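# Move one bottle from the cabinet onto the bench

## Task

Remove exactly one bottle from the cabinet and leave it standing upright on the bench, with the remaining two bottles still inside the cabinet.

## Robot and tools

ROBOT. Two arms, left_arm and right_arm, each mounted on its own carriage on a shared floor track. left_rail carries left_arm and is always the one at larger y. right_rail carries right_arm. An arm's base sits at x = 0, y = its carriage's position_m, z = 0.04 m, and faces +x. left_arm's fingers can fold. A part held near the pad tips is squeezed normally. Held nearer the palm, a narrow part may end up loose. A fingertip pushed into a surface folds quietly. right_arm's fingers are rigid.

SCENE FRAME. Results use one table-fixed frame in metres. The table top is z = 0 and +z is up. +x points the way the arms face and +y to their left. The track runs along y at x = 0, and the table starts at x = 0.17. The gripper's fingers point along its own +z and close along its own y. end_effector_position is the point between the closed pads. A camera block sticks out about 10 cm toward the gripper's +x.

execute_actions(actions, cameras). Runs its actions in order. Each action may contain these keys:
- rows: up to 15 rows, one per control step (1/30 s). Each row holds 18 numbers in [-1, 1]. The first 9 are left_arm dx, dy, dz, rx, ry, rz, then left gripper position, force_limit, speed. The last 9 are the same for right_arm. The pose numbers are offsets, not poses. They are measured in each arm's own Hand-target axes, from the Hand target as it stood when the action began, so every row counts from that same start. 1.0 equals 0.6 m or 180 degrees, and rx, ry, rz together form a rotation vector. Sending all six as 0 re-commands the current Hand target. Gripper position: +1 is open at 140 mm, about -0.8 brings the pads together, and -1 closes until blocked. force_limit runs from -1 (about 14 N) to +1 (about 58 N). speed runs from -1 (about 30 mm/s) to +1 (about 250 mm/s), and a faster close grips harder. To keep a gripper unchanged, repeat its last three numbers, because 0 counts as a command. Ramp offsets gradually, for example +0.01 per row.
- steps: 1 to 450, with a default of 15. After the last row the arms keep heading to that row's target.
- until: ends the action early. Give rail conditions such as {"left_rail": {"position_status": ["!=", "moving"]}}, or {"all": {"status": "ended"}} / {"any": {...}}.
- left_rail / right_rail: set position_m (left -0.8 to 1.5, right -1.5 to 0.8), speed_m_s (0.01 to 1), acceleration_factor (0.1 to 1), or {"stop": true}. The carriages must stay about 0.78 m apart.
An empty actions list returns every camera along with the full status.

move(target, speed, blend, stop_force, zero, blocking, cameras). Drives each gripper along a straight path. target is one 18-number row, or a list of up to 15 rows, laid out as above. Every row is an offset from the Hand target at the start of the move. speed is in m/s, from 0.002 to 3.2, with a default of 0.25. blend is the corner rounding in metres for a list. stop_force, from 4 to 120 N, ends an arm's path when contact is felt. Leave stop_force out when pulling away from a contact. blocking=false returns early. A move caps at 10 s. Its extra line reports an ending word (done, off_target, held, fault, moving) plus any limits that acted. The path does not avoid obstacles. Keep it away from the arm's own base.

wait(seconds 0 to 10) lets time pass. stop brakes a running move. zoom_image(camera, region [x0,y0,x1,y1], at most 504 px per side) enlarges part of the latest image from cam_high, cam_front, cam_side, cam_left_wrist or cam_right_wrist. zero_wrist_force(arm) tares that arm's force sensor. finished_scene(scene) ends the scene and cannot be undone.

DRIVING. Send position_m, then run an action with steps and an until on position_status != moving. The carriage carries its arm along unchanged. Let it arrive before aiming at scene points. Statuses include done, moving, contact_stop, time_out, stopped_with_arm, stopped_for_other_arm and stopped_for_other_carriage. position_answer not_taken means the value was dropped; resend it once the carriage is standing.

RESULTS. The results show each gripper's end_effector_position, its quaternion (wxyz), its velocities, and its Hand target. Joint positions list rail, shoulder pan, shoulder lift, elbow, wrist 1, wrist 2, wrist 3. The results also give joint torques, motor temperatures, and the wrist force and torque in the gripper's own axes. The gripper line has object_status, where 2 means it closed on something (a grip), 3 means it reached the commanded width or the pads met, 1 means it was blocked while opening, and 0 means moving. position_measured runs from 3 (open) to about 230 (pads meeting). To grip harder, raise force_limit and switch position between -1 and -0.98.

AVOID. Do not let anything fall off the table or onto the track strip, as that fails the scene. Avoid drops, slams, and releasing a part that is still moving. Avoid hard pushes: pressing past a firm contact can trigger a torque or force fault near 150 N, stopping the arm for 10 s. Keep the arms from touching each other. Keep heavy loads close to the gripper centre and don't hold an arm stretched out for long, because motors that reach 85 °C lock the arm. The commanded orientation is clipped to 32 degrees per step, so large turns need repeated commands. Leave the other two bottles inside the cabinet, undisturbed.

Each tool is called after "Request:" as name([rows], argument=value, ...), one row to a line, values as JSON.

## Session

Request:
execute_actions(actions=[])

Scene clock: 0.00 s.
left_arm: end_effector_position=(+0.3563, +1.0575, +0.5790) position_measured=3 object_status=3 end_effector_quat_wxyz=(+0.000, +0.000, +1.000, +0.000) | right_arm: end_effector_position=(+0.3563, -1.0560, +0.5790) position_measured=3 object_status=3 end_effector_quat_wxyz=(+0.000, +0.000, +1.000, +0.000)
Joint positions: left_arm=[0.979 -0.28 -2.157 1.821 -1.235 -1.571 -0.28] | right_arm=[-1.135 -0.281 -2.157 1.821 -1.235 -1.571 -0.28]
Joint velocities: within noise
Joint torques (N m): no reading
Motor temperatures (°C): left_arm=[41 43 45 38 34 45] | right_arm=[36 44 35 50 50 45]
Wrist force (N): no reading
Wrist torque (N m): no reading
Wrist force, peak (N): no reading
Hand target: left_arm +0.3563, +1.0575, +0.5790; +0.000, +0.000, +1.000, +0.000 | right_arm +0.3563, -1.0560, +0.5790; +0.000, +0.000, +1.000, +0.000
Tool commands: left_gripper/position=+1.0 left_gripper/force_limit=+1.0 left_gripper/speed=+1.0 right_gripper/position=+1.0 right_gripper/force_limit=+1.0 right_gripper/speed=+1.0
left_rail: position_m=0.979 position_status=done
right_rail: position_m=-1.135 position_status=done

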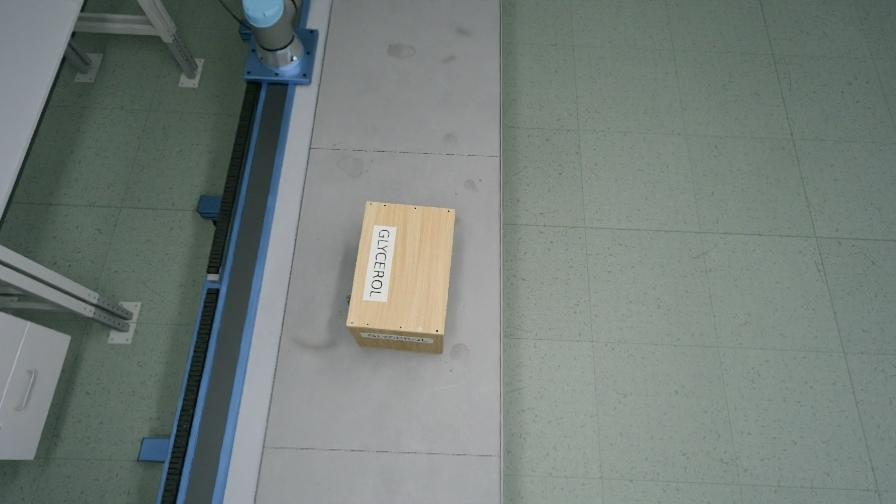

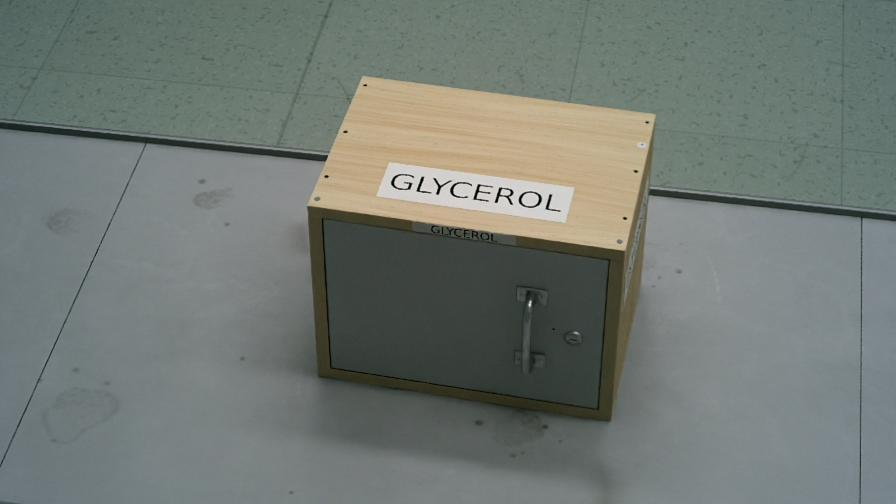

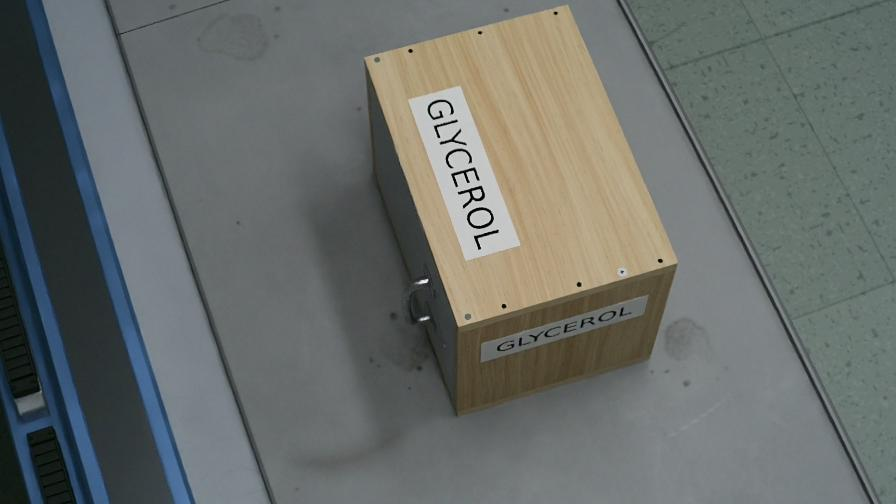

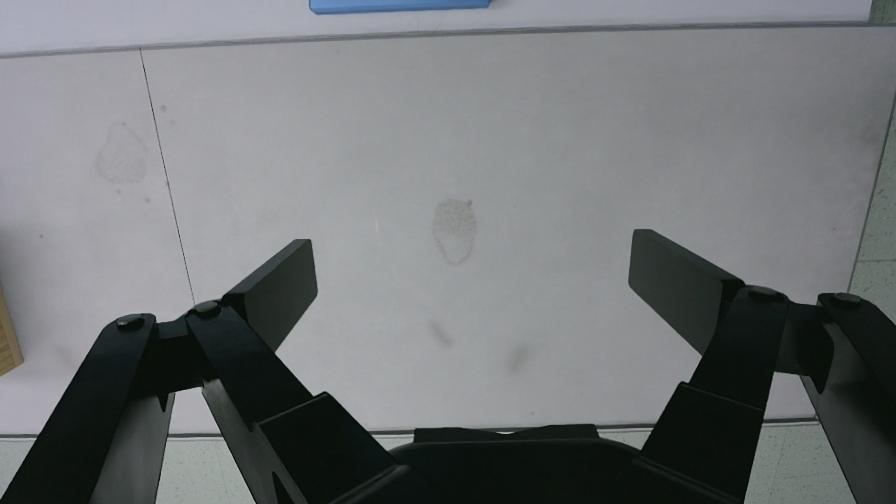

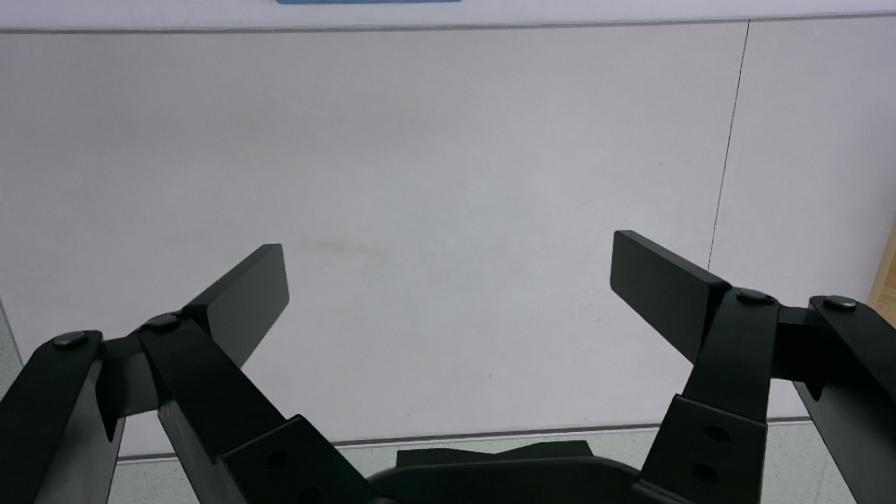

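Request:
execute_actions([
  {"right_rail":{"position_m":-0.55},"steps":150,"until":{"right_rail":{"position_status":["!=","moving"]}}},
])

Request:
move(target=[0,0,0,0,0,0,1,1,1, 0.0933,0.61,0.55,0,-0.222,0,0,0,0], speed=0.3, cameras=["cam_right_wrist","cam_front","cam_side"])

Scene clock: 71.97 s.
left_arm: end_effector_position=(+0.3563, +1.0575, +0.5790) position_measured=3 object_status=3 end_effector_quat_wxyz=(+0.000, +0.000, +1.000, +0.000) | right_arm: end_effector_position=(+0.3563, -0.4714, +0.5790) position_measured=3 object_status=3 end_effector_quat_wxyz=(+0.000, +0.000, +1.000, +0.000)
Joint positions: left_arm=[0.979 -0.28 -2.157 1.821 -1.235 -1.571 -0.28] | right_arm=[-0.55 -0.281 -2.157 1.821 -1.235 -1.571 -0.281]
Joint torques (N m): left_arm=[5.45 3.07 -46.32 -5.71 -0.02 0.23] | right_arm=[-2.85 0.55 -49.38 -5.05 -0.28 0.01]
Wrist force (N): left_arm=[-0.2 0.2 0.2] | right_arm=[-0.1 0.4 0.0]
Wrist torque (N m): left_arm=[0.05 0.05 -0.01] | right_arm=[0.08 0.03 0.00]
Wrist force, peak (N): left_arm=[-1.1 0.1 0.0] | right_arm=[-0.3 2.5 0.2]
Hand target: left_arm +0.3563, +1.0575, +0.5790; +0.000, +0.000, +1.000, +0.000 | right_arm +0.3563, -0.4714, +0.5790; +0.000, +0.000, +1.000, +0.000
Tool commands: left_gripper/position=+1.0 left_gripper/force_limit=+1.0 left_gripper/speed=+1.0 right_gripper/position=+1.0 right_gripper/force_limit=+1.0 right_gripper/speed=+1.0
left_rail: position_m=0.979 position_status=done
right_rail: position_m=-0.550 position_status=done

Scene clock: 74.37 s.
left_arm: end_effector_position=(+0.3563, +1.0575, +0.5790) position_measured=3 object_status=3 end_effector_quat_wxyz=(+0.000, +0.000, +1.000, +0.000) | right_arm: end_effector_position=(+0.3004, -0.1055, +0.2490) position_measured=129 object_status=3 end_effector_quat_wxyz=(+0.342, +0.000, +0.940, +0.000)
Joint positions: left_arm=[0.979 -0.28 -2.157 1.821 -1.235 -1.571 -0.28] | right_arm=[-0.55 0.994 -1.798 2.474 -2.675 -2.139 0.867]
Joint torques (N m): left_arm=[0.76 0.52 -45.44 -5.33 -0.07 -0.15] | right_arm=[7.1 -12.8 -50.66 -9.72 -4.14 2.98]
Wrist force (N): left_arm=[-0.9 0.1 -0.2] | right_arm=[-2.1 -0.2 1.4]
Wrist torque (N m): left_arm=[0.03 0.21 0.00] | right_arm=[-0.02 0.53 0.20]
Wrist force, peak (N): left_arm=[-0.9 0.1 -0.2] | right_arm=[-2.8 -0.2 1.6]
Hand target: left_arm +0.3563, +1.0575, +0.5790; +0.000, +0.000, +1.000, +0.000 | right_arm +0.3004, -0.1054, +0.2490; +0.342, +0.000, +0.940, +0.000
Off the commanded pose: left_arm 0.000 m, 0 deg | right_arm 0.000 m, 0 deg.
left_rail: position_m=0.979 position_status=done
right_rail: position_m=-0.550 position_status=done
move: done
camera_calibration:
cam_right_wrist: T_world_to_cam=[[0.00156983, 0.998615, 0.0525871, 0.0996379], [0.538523, -0.0451547, 0.8414, -0.369516], [0.842609, 0.0269985, -0.537848, 0.0640179], [0, 0, 0, 1]] pos_world=[0.144895, -0.117914, 0.340103]
Images, in order (width x height): cam_front 896x504, cam_side 896x504, cam_right_wrist 896x504.

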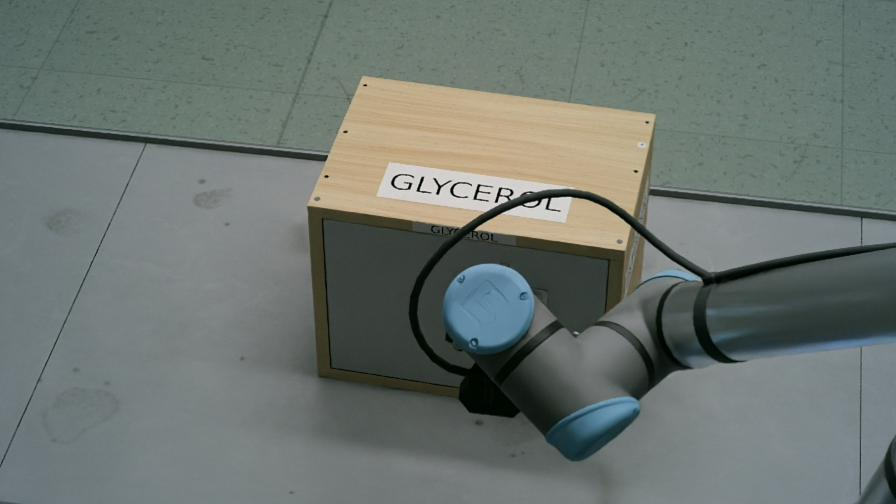

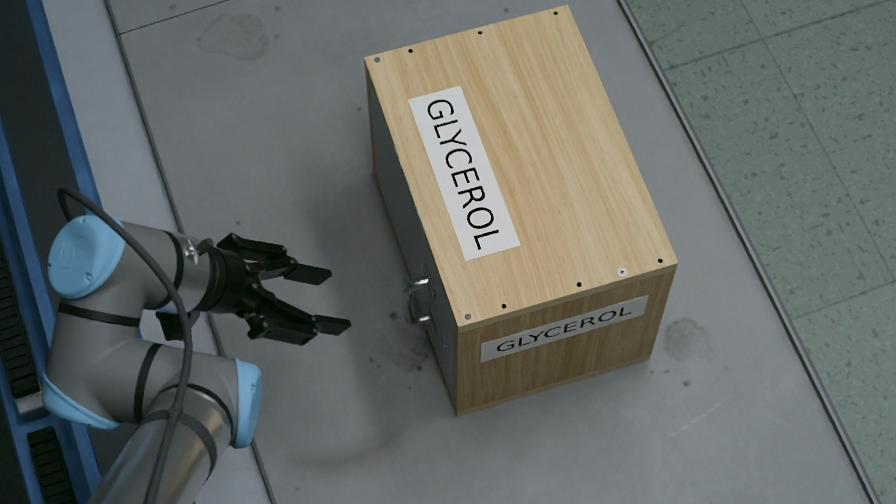

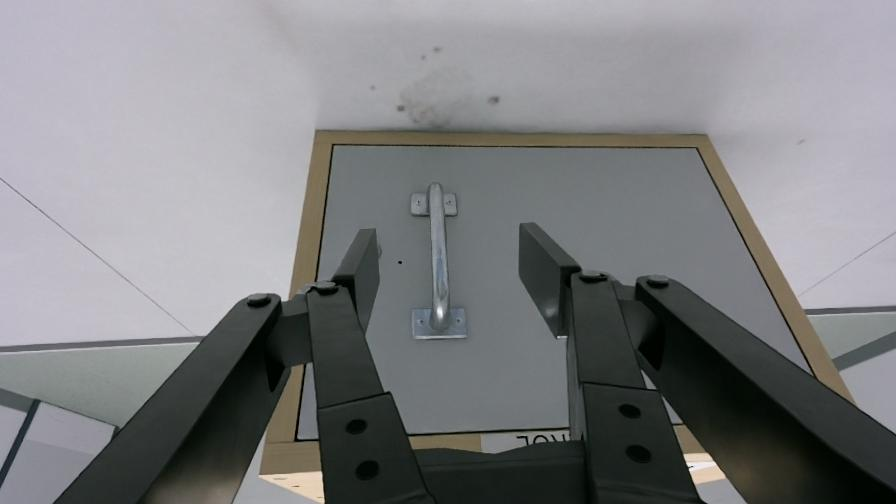

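Request:
move(target=[0,0,0,0,0,0,1,1,1, -0.035,-0.006,0.236,0,0,0,0,0,0], speed=0.15, stop_force=15)

Request:
execute_actions([
  {"rows":[[0,0,0,0,0,0,1,1,1,0,0,0,0,0,0,-1,0,-1]],"steps":90},
], cameras=["cam_right_wrist","cam_front","cam_side"])

Scene clock: 91.30 s.
left_arm: end_effector_position=(+0.3563, +1.0575, +0.5790) position_measured=3 object_status=3 end_effector_quat_wxyz=(+0.000, +0.000, +1.000, +0.000) | right_arm: end_effector_position=(+0.4074, -0.1091, +0.1539) position_measured=129 object_status=3 end_effector_quat_wxyz=(+0.342, +0.000, +0.940, +0.000)
Joint positions: left_arm=[0.979 -0.28 -2.157 1.821 -1.235 -1.571 -0.28] | right_arm=[-0.55 0.795 -1.521 2.512 -3.093 -2.047 0.663]
Joint torques (N m): left_arm=[4.11 -0.91 -46.04 -5.46 -0.27 0.05] | right_arm=[-10.57 -27.54 -39.2 -9.45 0.78 -2.53]
Wrist force (N): left_arm=[-0.6 0.2 -0.3] | right_arm=[-2.6 0.0 1.4]
Wrist torque (N m): left_arm=[0.05 0.13 0.00] | right_arm=[0.03 0.64 0.36]
Wrist force, peak (N): left_arm=[-1.0 0.7 0.0] | right_arm=[-2.8 0.0 2.7]
Hand target: left_arm +0.3563, +1.0575, +0.5790; +0.000, +0.000, +1.000, +0.000 | right_arm +0.4074, -0.1091, +0.1539; +0.342, +0.000, +0.940, +0.000
Off the commanded pose: left_arm 0.000 m, 0 deg | right_arm 0.000 m, 0 deg.
left_rail: position_m=0.979 position_status=done
right_rail: position_m=-0.550 position_status=done
move: done

Scene clock: 94.50 s.
left_arm: end_effector_position=(+0.3563, +1.0575, +0.5790) position_measured=3 object_status=3 end_effector_quat_wxyz=(+0.000, +0.000, +1.000, +0.000) | right_arm: end_effector_position=(+0.4074, -0.1090, +0.1539) position_measured=214 object_status=2 end_effector_quat_wxyz=(+0.342, +0.000, +0.940, +0.000)
Joint positions: left_arm=[0.979 -0.28 -2.157 1.821 -1.235 -1.571 -0.28] | right_arm=[-0.55 0.795 -1.521 2.512 -3.093 -2.047 0.663]
Joint torques (N m): left_arm=[1.87 0.62 -45.57 -6.07 -0.21 0.04] | right_arm=[-10.47 -36.39 -19.1 -1.25 -6.96 -2.46]
Wrist force (N): left_arm=[-0.1 0.2 0.3] | right_arm=[-2.1 11.7 2.8]
Wrist torque (N m): left_arm=[0.04 0.02 0.00] | right_arm=[0.08 0.63 0.32]
Wrist force, peak (N): left_arm=[-1.1 0.5 -0.3] | right_arm=[-1.6 15.2 5.7]
Hand target: left_arm +0.3563, +1.0575, +0.5790; +0.000, +0.000, +1.000, +0.000 | right_arm +0.4074, -0.1090, +0.1539; +0.342, +0.000, +0.940, +0.000
Off the commanded pose: left_arm 0.000 m, 0 deg | right_arm 0.000 m, 0 deg.
left_rail: position_m=0.979 position_status=done
right_rail: position_m=-0.550 position_status=done
camera_calibration:
cam_right_wrist: T_world_to_cam=[[0.00159142, 0.998622, 0.0524478, 0.108095], [0.538448, -0.0450514, 0.841454, -0.34732], [0.842658, 0.0269013, -0.537777, -0.0773186], [0, 0, 0, 1]] pos_world=[0.251994, -0.121514, 0.245004]
Images, in order (width x height): cam_front 896x504, cam_side 896x504, cam_right_wrist 896x504.

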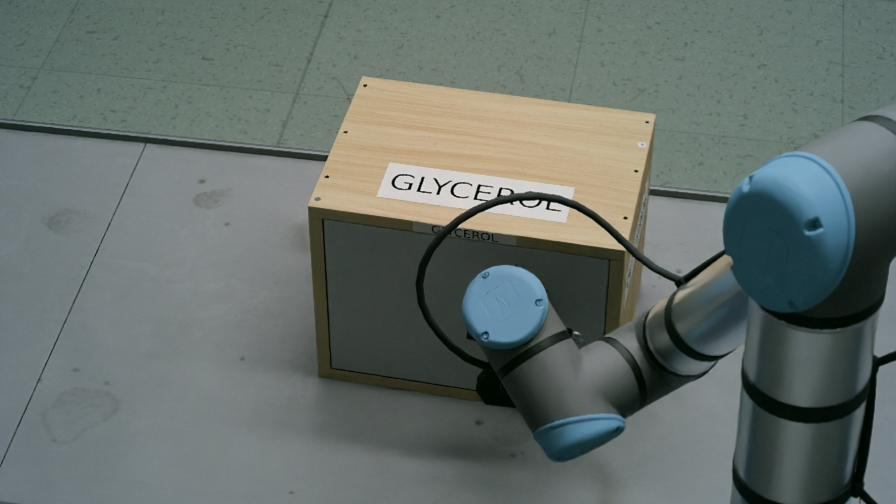

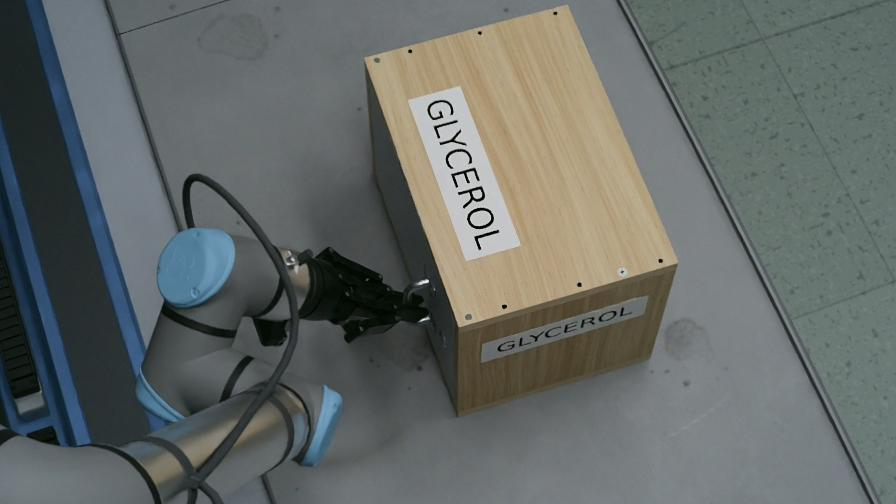

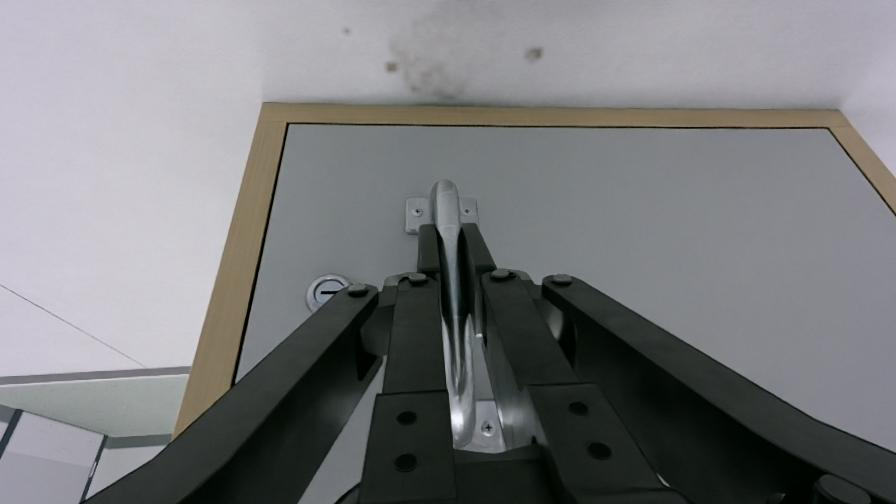

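Request:
move(target=[0,0,0,0,0,0,1,1,1, 0.0485,0.015,-0.0407,0,0,0,-1,0,-1], speed=0.05, stop_force=60, cameras=["cam_right_wrist"])

Scene clock: 113.63 s.
left_arm: end_effector_position=(+0.3563, +1.0575, +0.5790) position_measured=3 object_status=3 end_effector_quat_wxyz=(+0.000, +0.000, +1.000, +0.000) | right_arm: end_effector_position=(+0.3694, -0.1000, +0.1540) position_measured=214 object_status=2 end_effector_quat_wxyz=(+0.342, +0.000, +0.940, +0.000)
Joint positions: left_arm=[0.979 -0.28 -2.157 1.821 -1.235 -1.571 -0.28] | right_arm=[-0.55 0.872 -1.541 2.522 -3.046 -2.085 0.739]
Joint torques (N m): left_arm=[2.77 -0.16 -46.37 -5.53 0.15 0.19] | right_arm=[6.08 -50.84 -15.35 0.04 -5.96 2.51]
Wrist force (N): left_arm=[-0.3 0.2 -0.1] | right_arm=[-6.5 11.4 7.6]
Wrist torque (N m): left_arm=[0.05 0.08 -0.01] | right_arm=[0.55 0.78 0.20]
Wrist force, peak (N): left_arm=[-1.1 0.2 0.2] | right_arm=[-6.5 13.7 9.5]
Hand target: left_arm +0.3563, +1.0575, +0.5790; +0.000, +0.000, +1.000, +0.000 | right_arm +0.3694, -0.1000, +0.1540; +0.342, +0.000, +0.940, +0.000
Off the commanded pose: left_arm 0.000 m, 0 deg | right_arm 0.000 m, 0 deg.
left_rail: position_m=0.979 position_status=done
right_rail: position_m=-0.550 position_status=done
move: done
camera_calibration:
cam_right_wrist: T_world_to_cam=[[0.00159142, 0.998622, 0.0524478, 0.0991682], [0.538448, -0.0450514, 0.841454, -0.326453], [0.842658, 0.0269013, -0.537777, -0.0455397], [0, 0, 0, 1]] pos_world=[0.213994, -0.112514, 0.245004]
Images, in order (width x height): cam_right_wrist 896x504.

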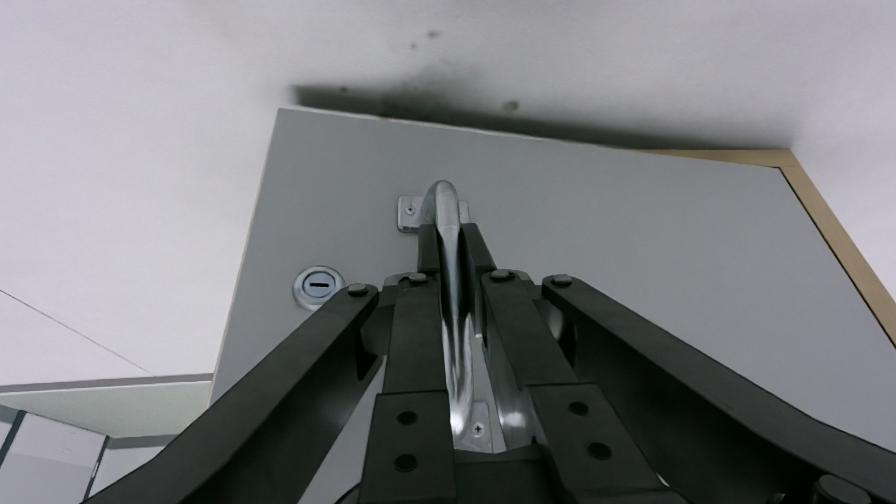

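Request:
move([
  [0,0,0,0,0,0,1,1,1, 0.046,0.023,-0.0386,0.0393,0,0.0468,-1,0,-1],
  [0,0,0,0,0,0,1,1,1, 0.0887,0.055,-0.0745,0.059,0,0.0702,-1,0,-1],
  [0,0,0,0,0,0,1,1,1, 0.1277,0.093,-0.1073,0.0786,0,0.0936,-1,0,-1],
  [0,0,0,0,0,0,1,1,1, 0.182,0.172,-0.1527,0.1125,0,0.134,-1,0,-1],
], speed=0.1, blend=0.01, cameras=["cam_high","cam_side","cam_right_wrist","cam_front"])

Scene clock: 126.63 s.
left_arm: end_effector_position=(+0.3563, +1.0575, +0.5790) position_measured=3 object_status=3 end_effector_quat_wxyz=(+0.000, +0.000, +1.000, +0.000) | right_arm: end_effector_position=(+0.2269, +0.0032, +0.1541) position_measured=214 object_status=2 end_effector_quat_wxyz=(+0.329, +0.255, +0.905, -0.093)
Joint positions: left_arm=[0.979 -0.28 -2.157 1.821 -1.235 -1.571 -0.28] | right_arm=[-0.55 1.247 -1.395 2.138 -2.128 -2.247 1.862]
Joint torques (N m): left_arm=[4.78 0.15 -46.42 -5.37 0.01 0.03] | right_arm=[12.73 -40.75 -39.74 2.14 4.68 2.44]
Wrist force (N): left_arm=[-0.7 0.4 -0.2] | right_arm=[-13.1 11.1 2.2]
Wrist torque (N m): left_arm=[0.09 0.15 0.00] | right_arm=[0.37 0.69 0.30]
Wrist force, peak (N): left_arm=[-1.1 -0.1 -0.1] | right_arm=[-13.1 11.1 2.2]
Hand target: left_arm +0.3563, +1.0575, +0.5790; +0.000, +0.000, +1.000, +0.000 | right_arm +0.2269, +0.0032, +0.1540; +0.329, +0.255, +0.905, -0.093
Off the commanded pose: left_arm 0.000 m, 0 deg | right_arm 0.000 m, 0 deg.
left_rail: position_m=0.979 position_status=done
right_rail: position_m=-0.550 position_status=done
move: done
camera_calibration:
cam_right_wrist: T_world_to_cam=[[0.522971, 0.850758, 0.0520818, -0.121472], [0.435682, -0.319337, 0.841549, -0.220993], [0.732586, -0.417415, -0.537664, 0.0982073], [0, 0, 0, 1]] pos_world=[0.0878636, 0.073765, 0.245105]
Images, in order (width x height): cam_high 896x504, cam_front 896x504, cam_side 896x504, cam_right_wrist 896x504.

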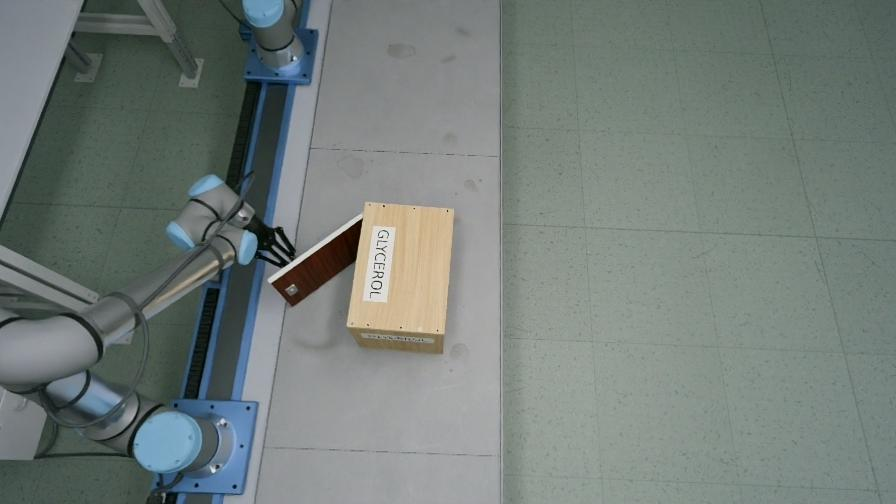

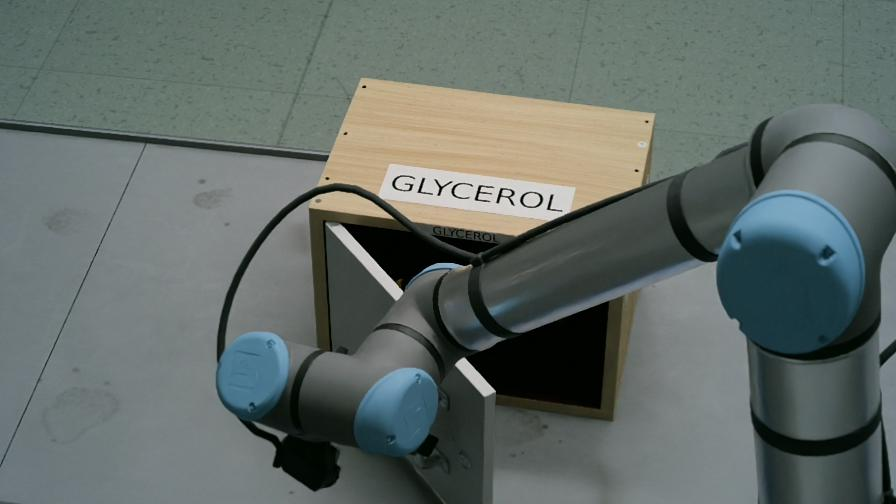

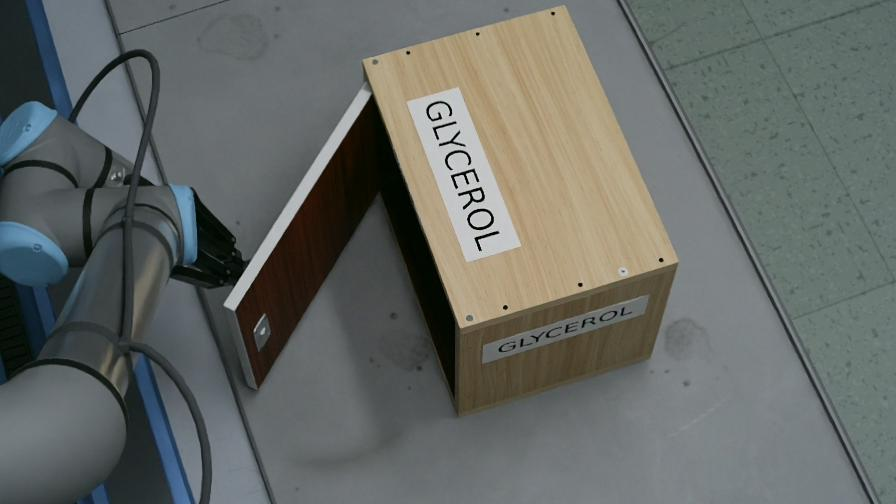

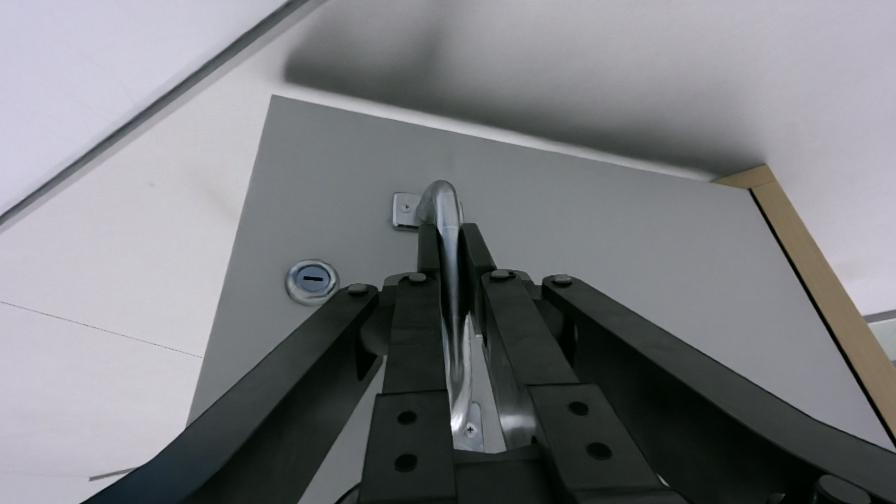

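Request:
execute_actions([
  {"rows":[[0,0,0,0,0,0,1,1,1,0,0,0,0,0,0,0,0,-1]],"steps":60},
])

Request:
move(target=[0,0,0,0,0,0,1,1,1, -0.2745,0,-0.379,0,0,0,0,0,-1], speed=0.2)

Request:
move(target=[0,0,0,0,0,0,1,1,1, -0.2137,-0.119,0.2535,-0.327,0,-0.389,-0.8,-1,0], speed=0.3, cameras=["cam_high","cam_side","cam_right_wrist","cam_front"])

Scene clock: 147.83 s.
left_arm: end_effector_position=(+0.3563, +1.0575, +0.5790) position_measured=3 object_status=3 end_effector_quat_wxyz=(+0.000, +0.000, +1.000, +0.000) | right_arm: end_effector_position=(+0.2269, +0.0031, +0.1540) position_measured=129 object_status=3 end_effector_quat_wxyz=(+0.329, +0.255, +0.905, -0.093)
Joint positions: left_arm=[0.979 -0.28 -2.157 1.821 -1.235 -1.571 -0.28] | right_arm=[-0.55 1.247 -1.395 2.138 -2.128 -2.247 1.862]
Joint torques (N m): left_arm=[3.74 2.82 -45.59 -5.92 -0.11 -0.07] | right_arm=[-6.8 -68.53 -41.06 -7.83 -4.53 2.95]
Wrist force (N): left_arm=[-0.4 0.4 0.3] | right_arm=[-2.6 -0.2 1.6]
Wrist torque (N m): left_arm=[0.09 0.09 0.00] | right_arm=[0.01 0.62 0.21]
Wrist force, peak (N): left_arm=[-0.7 0.6 -0.2] | right_arm=[-14.1 11.3 1.6]
Hand target: left_arm +0.3563, +1.0575, +0.5790; +0.000, +0.000, +1.000, +0.000 | right_arm +0.2269, +0.0031, +0.1540; +0.329, +0.255, +0.905, -0.093
Off the commanded pose: left_arm 0.000 m, 0 deg | right_arm 0.000 m, 0 deg.
left_rail: position_m=0.979 position_status=done
right_rail: position_m=-0.550 position_status=done

Scene clock: 149.83 s.
left_arm: end_effector_position=(+0.3563, +1.0575, +0.5790) position_measured=3 object_status=3 end_effector_quat_wxyz=(+0.000, +0.000, +1.000, +0.000) | right_arm: end_effector_position=(+0.2100, +0.0136, +0.4341) position_measured=129 object_status=3 end_effector_quat_wxyz=(+0.329, +0.255, +0.905, -0.093)
Joint positions: left_arm=[0.979 -0.28 -2.157 1.821 -1.235 -1.571 -0.28] | right_arm=[-0.55 1.277 -1.606 1.805 -1.561 -2.241 1.899]
Joint torques (N m): left_arm=[3.37 3.38 -46.24 -5.48 0.3 -0.15] | right_arm=[9.16 -44.47 -56.91 -0.36 -0.24 2.65]
Wrist force (N): left_arm=[-0.7 0.0 -0.1] | right_arm=[-2.9 0.1 1.5]
Wrist torque (N m): left_arm=[0.00 0.15 0.00] | right_arm=[0.04 0.70 0.20]
Wrist force, peak (N): left_arm=[-0.8 0.5 -0.2] | right_arm=[-3.8 -0.2 -0.3]
Hand target: left_arm +0.3563, +1.0575, +0.5790; +0.000, +0.000, +1.000, +0.000 | right_arm +0.2100, +0.0137, +0.4341; +0.329, +0.255, +0.905, -0.093
Off the commanded pose: left_arm 0.000 m, 0 deg | right_arm 0.000 m, 0 deg.
left_rail: position_m=0.979 position_status=done
right_rail: position_m=-0.550 position_status=done
move: done

Scene clock: 153.30 s.
left_arm: end_effector_position=(+0.3563, +1.0575, +0.5790) position_measured=3 object_status=3 end_effector_quat_wxyz=(+0.000, +0.000, +1.000, +0.000) | right_arm: end_effector_position=(+0.3398, -0.1496, +0.4000) position_measured=229 object_status=3 end_effector_quat_wxyz=(+0.296, -0.469, +0.814, +0.172)
Joint positions: left_arm=[0.979 -0.28 -2.157 1.821 -1.235 -1.571 -0.28] | right_arm=[-0.55 0.149 -2.314 2.431 -2.168 -1.043 -0.765]
Joint torques (N m): left_arm=[1.24 1.43 -46.33 -5.77 0.06 -0.17] | right_arm=[-9.72 20.67 -59.79 -2.31 3.27 -2.46]
Wrist force (N): left_arm=[0.4 0.0 0.0] | right_arm=[-2.6 0.2 1.5]
Wrist torque (N m): left_arm=[-0.01 -0.08 0.00] | right_arm=[0.07 0.62 0.37]
Wrist force, peak (N): left_arm=[-0.8 0.6 -0.4] | right_arm=[-2.9 -0.1 1.9]
Hand target: left_arm +0.3563, +1.0575, +0.5790; +0.000, +0.000, +1.000, +0.000 | right_arm +0.3398, -0.1496, +0.4000; +0.296, -0.469, +0.814, +0.172
Off the commanded pose: left_arm 0.000 m, 0 deg | right_arm 0.000 m, 0 deg.
left_rail: position_m=0.979 position_status=done
right_rail: position_m=-0.550 position_status=done
move: done
camera_calibration:
cam_right_wrist: T_world_to_cam=[[-0.863777, 0.500994, 0.0537948, 0.354863], [0.308981, 0.442317, 0.841954, -0.369111], [0.398019, 0.743883, -0.536861, 0.371073], [0, 0, 0, 1]] pos_world=[0.272877, -0.290555, 0.490899]
Images, in order (width x height): cam_high 896x504, cam_front 896x504, cam_side 896x504, cam_right_wrist 896x504.

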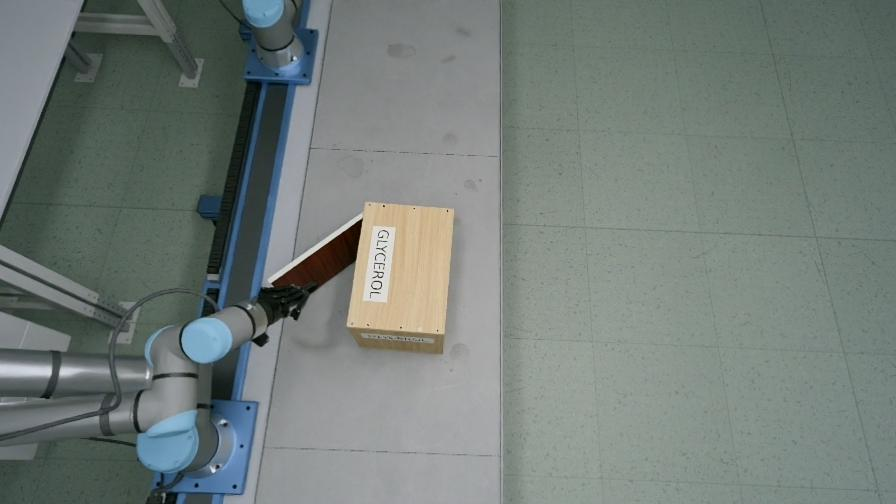

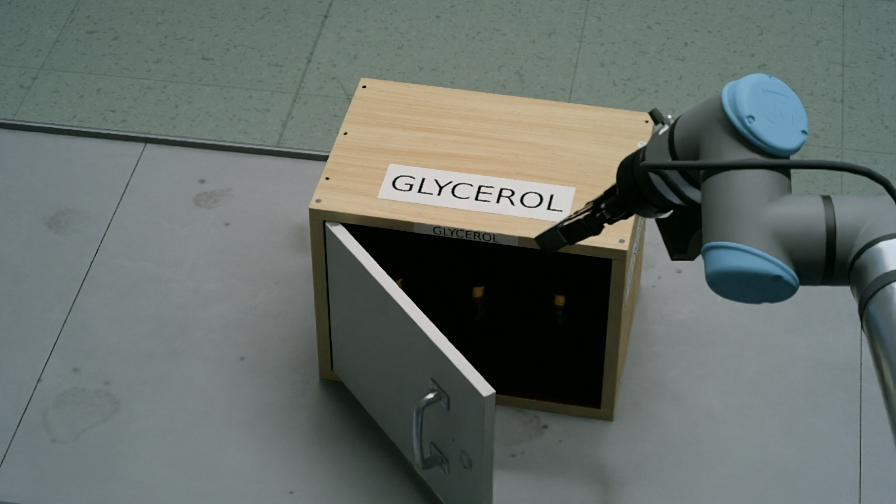

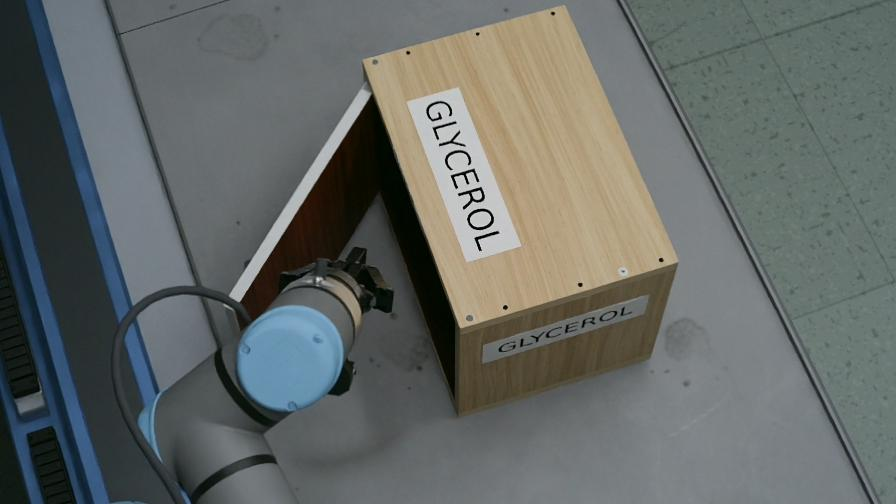

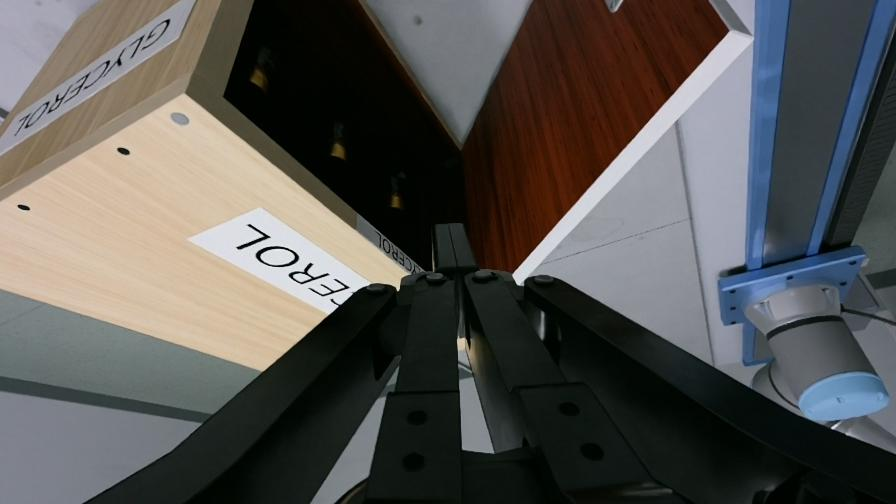

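Request:
move([
  [0,0,0,0,0,0,1,1,1, 0.1735,0.04,0.29,0,0,0,-0.8,-1,0],
  [0,0,0,0,0,0,1,1,1, 0.033,0.29,0.4075,0,0,0,-0.8,-1,0],
  [0,0,0,0,0,0,1,1,1, -0.022,0.4,0.4535,0,0,0,-0.8,-1,0],
  [0,0,0,0,0,0,1,1,1, -0.0785,0.4717,0.501,0,0,0,-0.8,-1,0],
], speed=[0.2,0.12,0.1,0.08], blend=0.02, stop_force=30, cameras=["cam_high","cam_side","cam_right_wrist","cam_front"])

Scene clock: 173.83 s.
left_arm: end_effector_position=(+0.3563, +1.0575, +0.5790) position_measured=3 object_status=3 end_effector_quat_wxyz=(+0.000, +0.000, +1.000, +0.000) | right_arm: end_effector_position=(+0.2093, +0.1907, +0.2005) position_measured=229 object_status=3 end_effector_quat_wxyz=(+0.296, -0.469, +0.814, +0.172)
Joint positions: left_arm=[0.979 -0.28 -2.157 1.821 -1.235 -1.571 -0.28] | right_arm=[-0.55 1.075 -1.439 2.329 -3.159 -1.588 0.022]
Joint torques (N m): left_arm=[3.62 1.36 -48.25 -5.58 0.29 0.07] | right_arm=[7.4 -37.65 -44.16 -3.11 -1.84 2.75]
Wrist force (N): left_arm=[-0.5 0.2 0.1] | right_arm=[-1.1 -2.0 -0.7]
Wrist torque (N m): left_arm=[0.05 0.11 0.00] | right_arm=[0.08 0.71 0.20]
Wrist force, peak (N): left_arm=[-0.9 0.5 -0.3] | right_arm=[-0.5 -5.3 -1.3]
Hand target: left_arm +0.3563, +1.0575, +0.5790; +0.000, +0.000, +1.000, +0.000 | right_arm +0.2093, +0.1907, +0.2005; +0.296, -0.469, +0.814, +0.172
Off the commanded pose: left_arm 0.000 m, 0 deg | right_arm 0.000 m, 0 deg.
left_rail: position_m=0.979 position_status=done
right_rail: position_m=-0.550 position_status=done
move: done
camera_calibration:
cam_right_wrist: T_world_to_cam=[[-0.863812, 0.500929, 0.0538415, 0.0823783], [0.308993, 0.44234, 0.841937, -0.311338], [0.397935, 0.743912, -0.536882, 0.062784], [0, 0, 0, 1]] pos_world=[0.142377, 0.0497457, 0.291399]
Images, in order (width x height): cam_high 896x504, cam_front 896x504, cam_side 896x504, cam_right_wrist 896x504.

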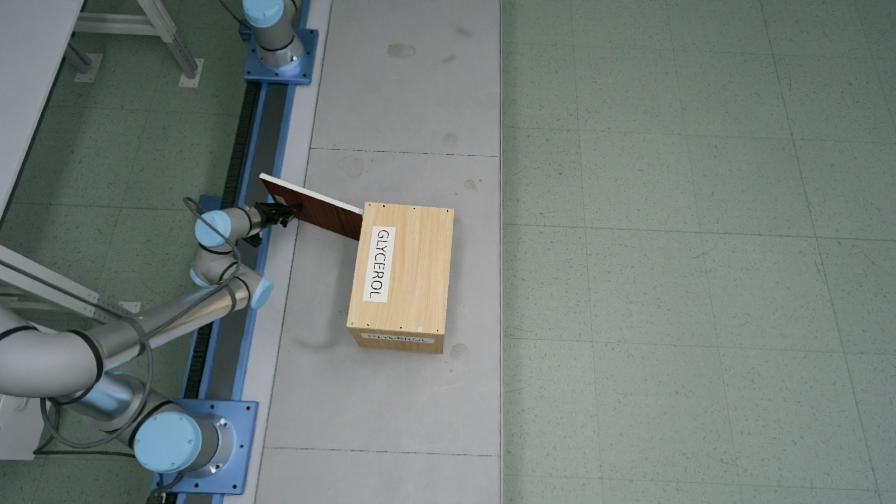

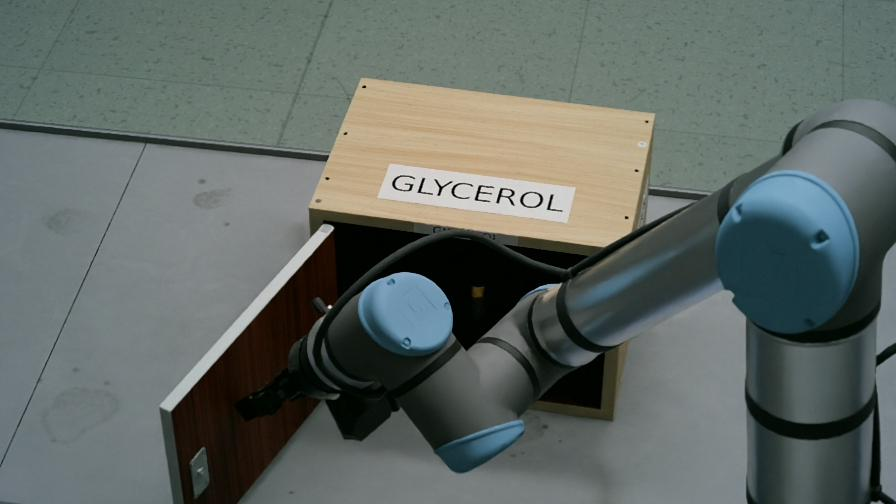

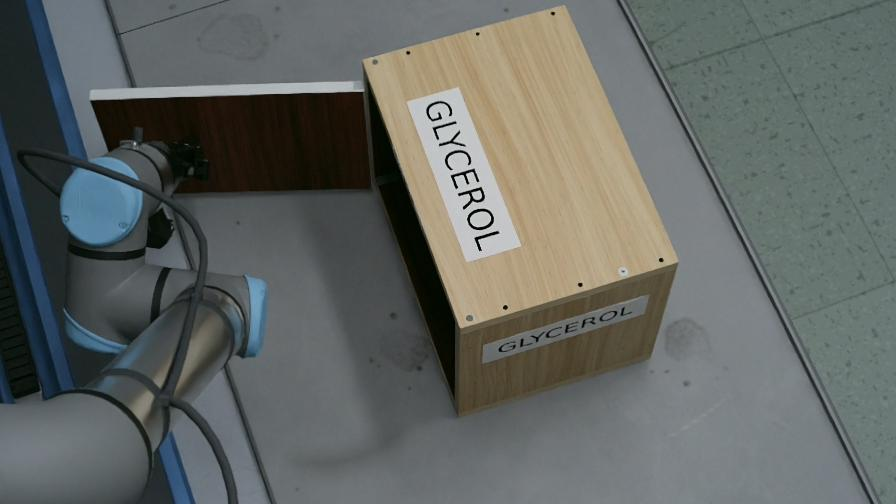

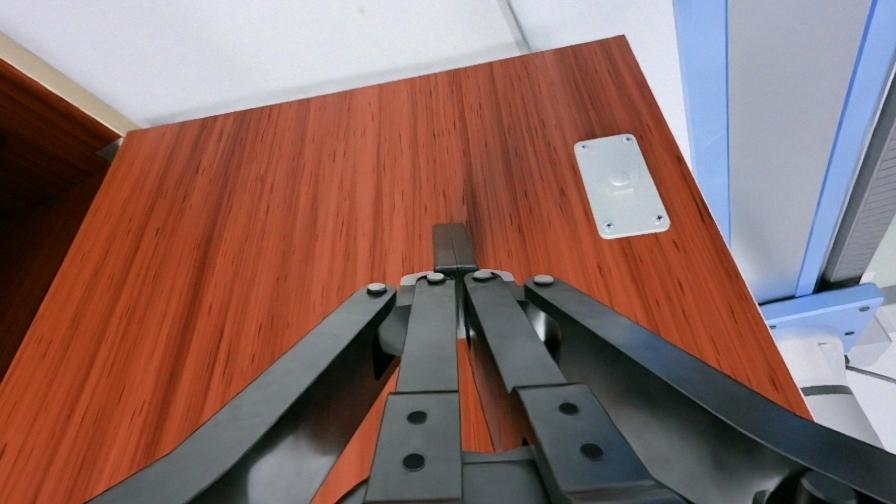

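Request:
move(target=[0,0,0,0,0,0,1,1,1, 0.1908,-0.4022,-0.0732,0.2566,-0.1007,0.2153,-0.8,-1,0], speed=0.25)

Request:
execute_actions([
  {"rows":[[0,0,0,0,0,0,1,1,1,0,0,0,0,0,0,0.3,-1,0]],"steps":30},
], cameras=["cam_right_wrist","cam_side","cam_front"])

Scene clock: 210.87 s.
left_arm: end_effector_position=(+0.3563, +1.0575, +0.5790) position_measured=3 object_status=3 end_effector_quat_wxyz=(+0.000, +0.000, +1.000, +0.000) | right_arm: end_effector_position=(+0.3602, -0.0303, +0.1601) position_measured=229 object_status=3 end_effector_quat_wxyz=(+0.500, +0.000, +0.866, +0.000)
Joint positions: left_arm=[0.979 -0.28 -2.157 1.821 -1.235 -1.571 -0.28] | right_arm=[-0.55 1.107 -1.222 2.454 -3.462 -2.456 0.786]
Joint torques (N m): left_arm=[4.05 1.37 -46.84 -5.73 0.1 0.13] | right_arm=[-10.46 -46.11 -28.58 -1.6 -4.63 2.5]
Wrist force (N): left_arm=[-0.4 0.4 0.1] | right_arm=[-3.4 -0.6 2.8]
Wrist torque (N m): left_arm=[0.09 0.11 0.01] | right_arm=[-0.04 0.79 0.28]
Wrist force, peak (N): left_arm=[-1.0 0.3 -0.2] | right_arm=[-3.5 -0.6 3.1]
Hand target: left_arm +0.3563, +1.0575, +0.5790; +0.000, +0.000, +1.000, +0.000 | right_arm +0.3602, -0.0303, +0.1601; +0.500, +0.000, +0.866, +0.000
Off the commanded pose: left_arm 0.000 m, 0 deg | right_arm 0.000 m, 0 deg.
left_rail: position_m=0.979 position_status=done
right_rail: position_m=-0.550 position_status=done
move: done

Scene clock: 212.07 s.
left_arm: end_effector_position=(+0.3563, +1.0575, +0.5790) position_measured=3 object_status=3 end_effector_quat_wxyz=(+0.000, +0.000, +1.000, +0.000) | right_arm: end_effector_position=(+0.3602, -0.0303, +0.1601) position_measured=91 object_status=3 end_effector_quat_wxyz=(+0.500, +0.000, +0.866, +0.000)
Joint positions: left_arm=[0.979 -0.28 -2.157 1.821 -1.235 -1.571 -0.28] | right_arm=[-0.55 1.107 -1.222 2.454 -3.462 -2.456 0.787]
Joint torques (N m): left_arm=[0.4 2.39 -47.17 -5.88 -0.15 0.11] | right_arm=[-10.58 -44.62 -28.73 -1.5 -4.81 2.9]
Wrist force (N): left_arm=[-0.5 0.5 0.6] | right_arm=[-3.3 -0.4 2.6]
Wrist torque (N m): left_arm=[0.10 0.10 0.00] | right_arm=[0.00 0.72 0.28]
Wrist force, peak (N): left_arm=[-0.9 0.2 0.0] | right_arm=[-3.5 -0.2 2.8]
Hand target: left_arm +0.3563, +1.0575, +0.5790; +0.000, +0.000, +1.000, +0.000 | right_arm +0.3602, -0.0303, +0.1601; +0.500, +0.000, +0.866, +0.000
Off the commanded pose: left_arm 0.000 m, 0 deg | right_arm 0.000 m, 0 deg.
left_rail: position_m=0.979 position_status=done
right_rail: position_m=-0.550 position_status=done
camera_calibration:
cam_right_wrist: T_world_to_cam=[[-0.0159851, 0.998577, 0.0508674, 0.0357793], [0.218502, -0.0461556, 0.974744, -0.229744], [0.975706, 0.026696, -0.217453, -0.135521], [0, 0, 0, 1]] pos_world=[0.183, -0.0427145, 0.192652]
Images, in order (width x height): cam_front 896x504, cam_side 896x504, cam_right_wrist 896x504.

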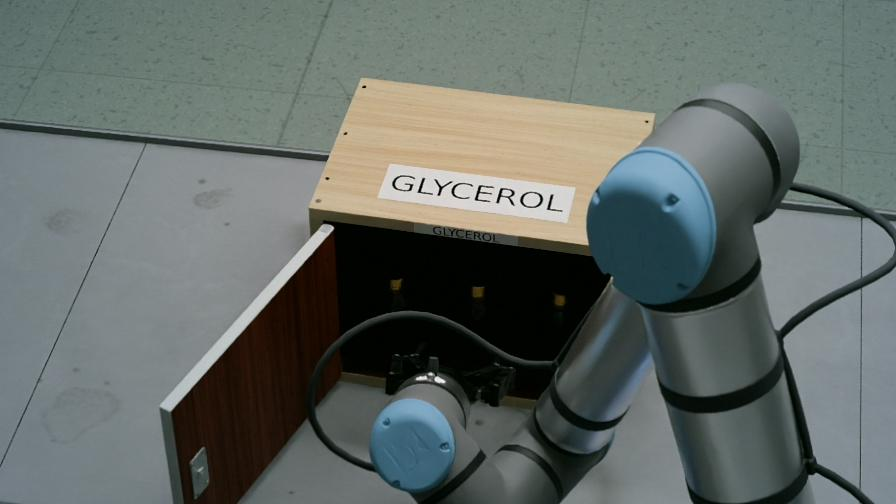

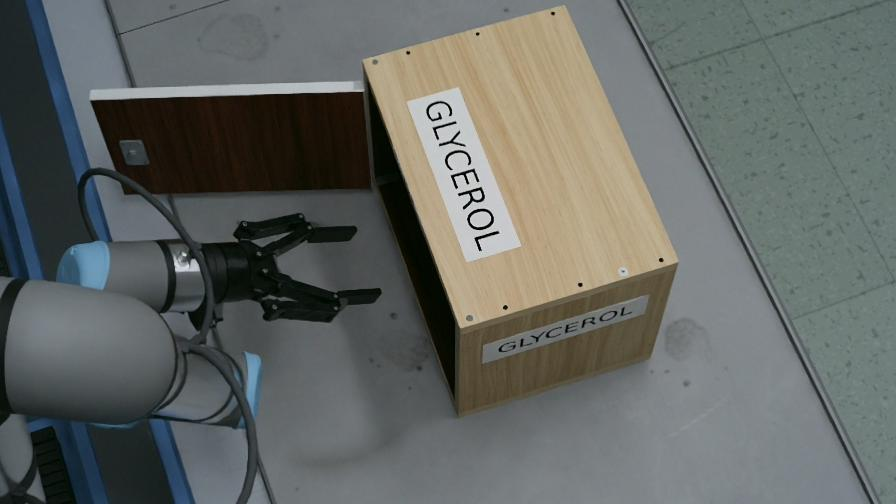

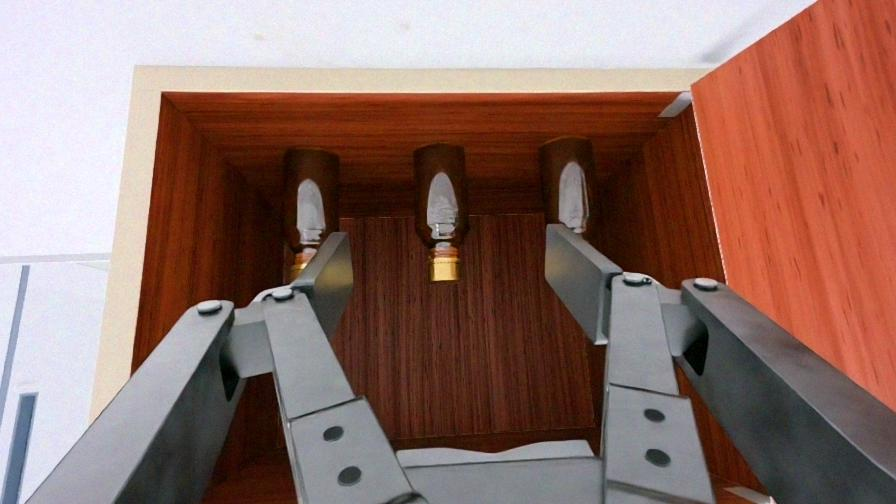

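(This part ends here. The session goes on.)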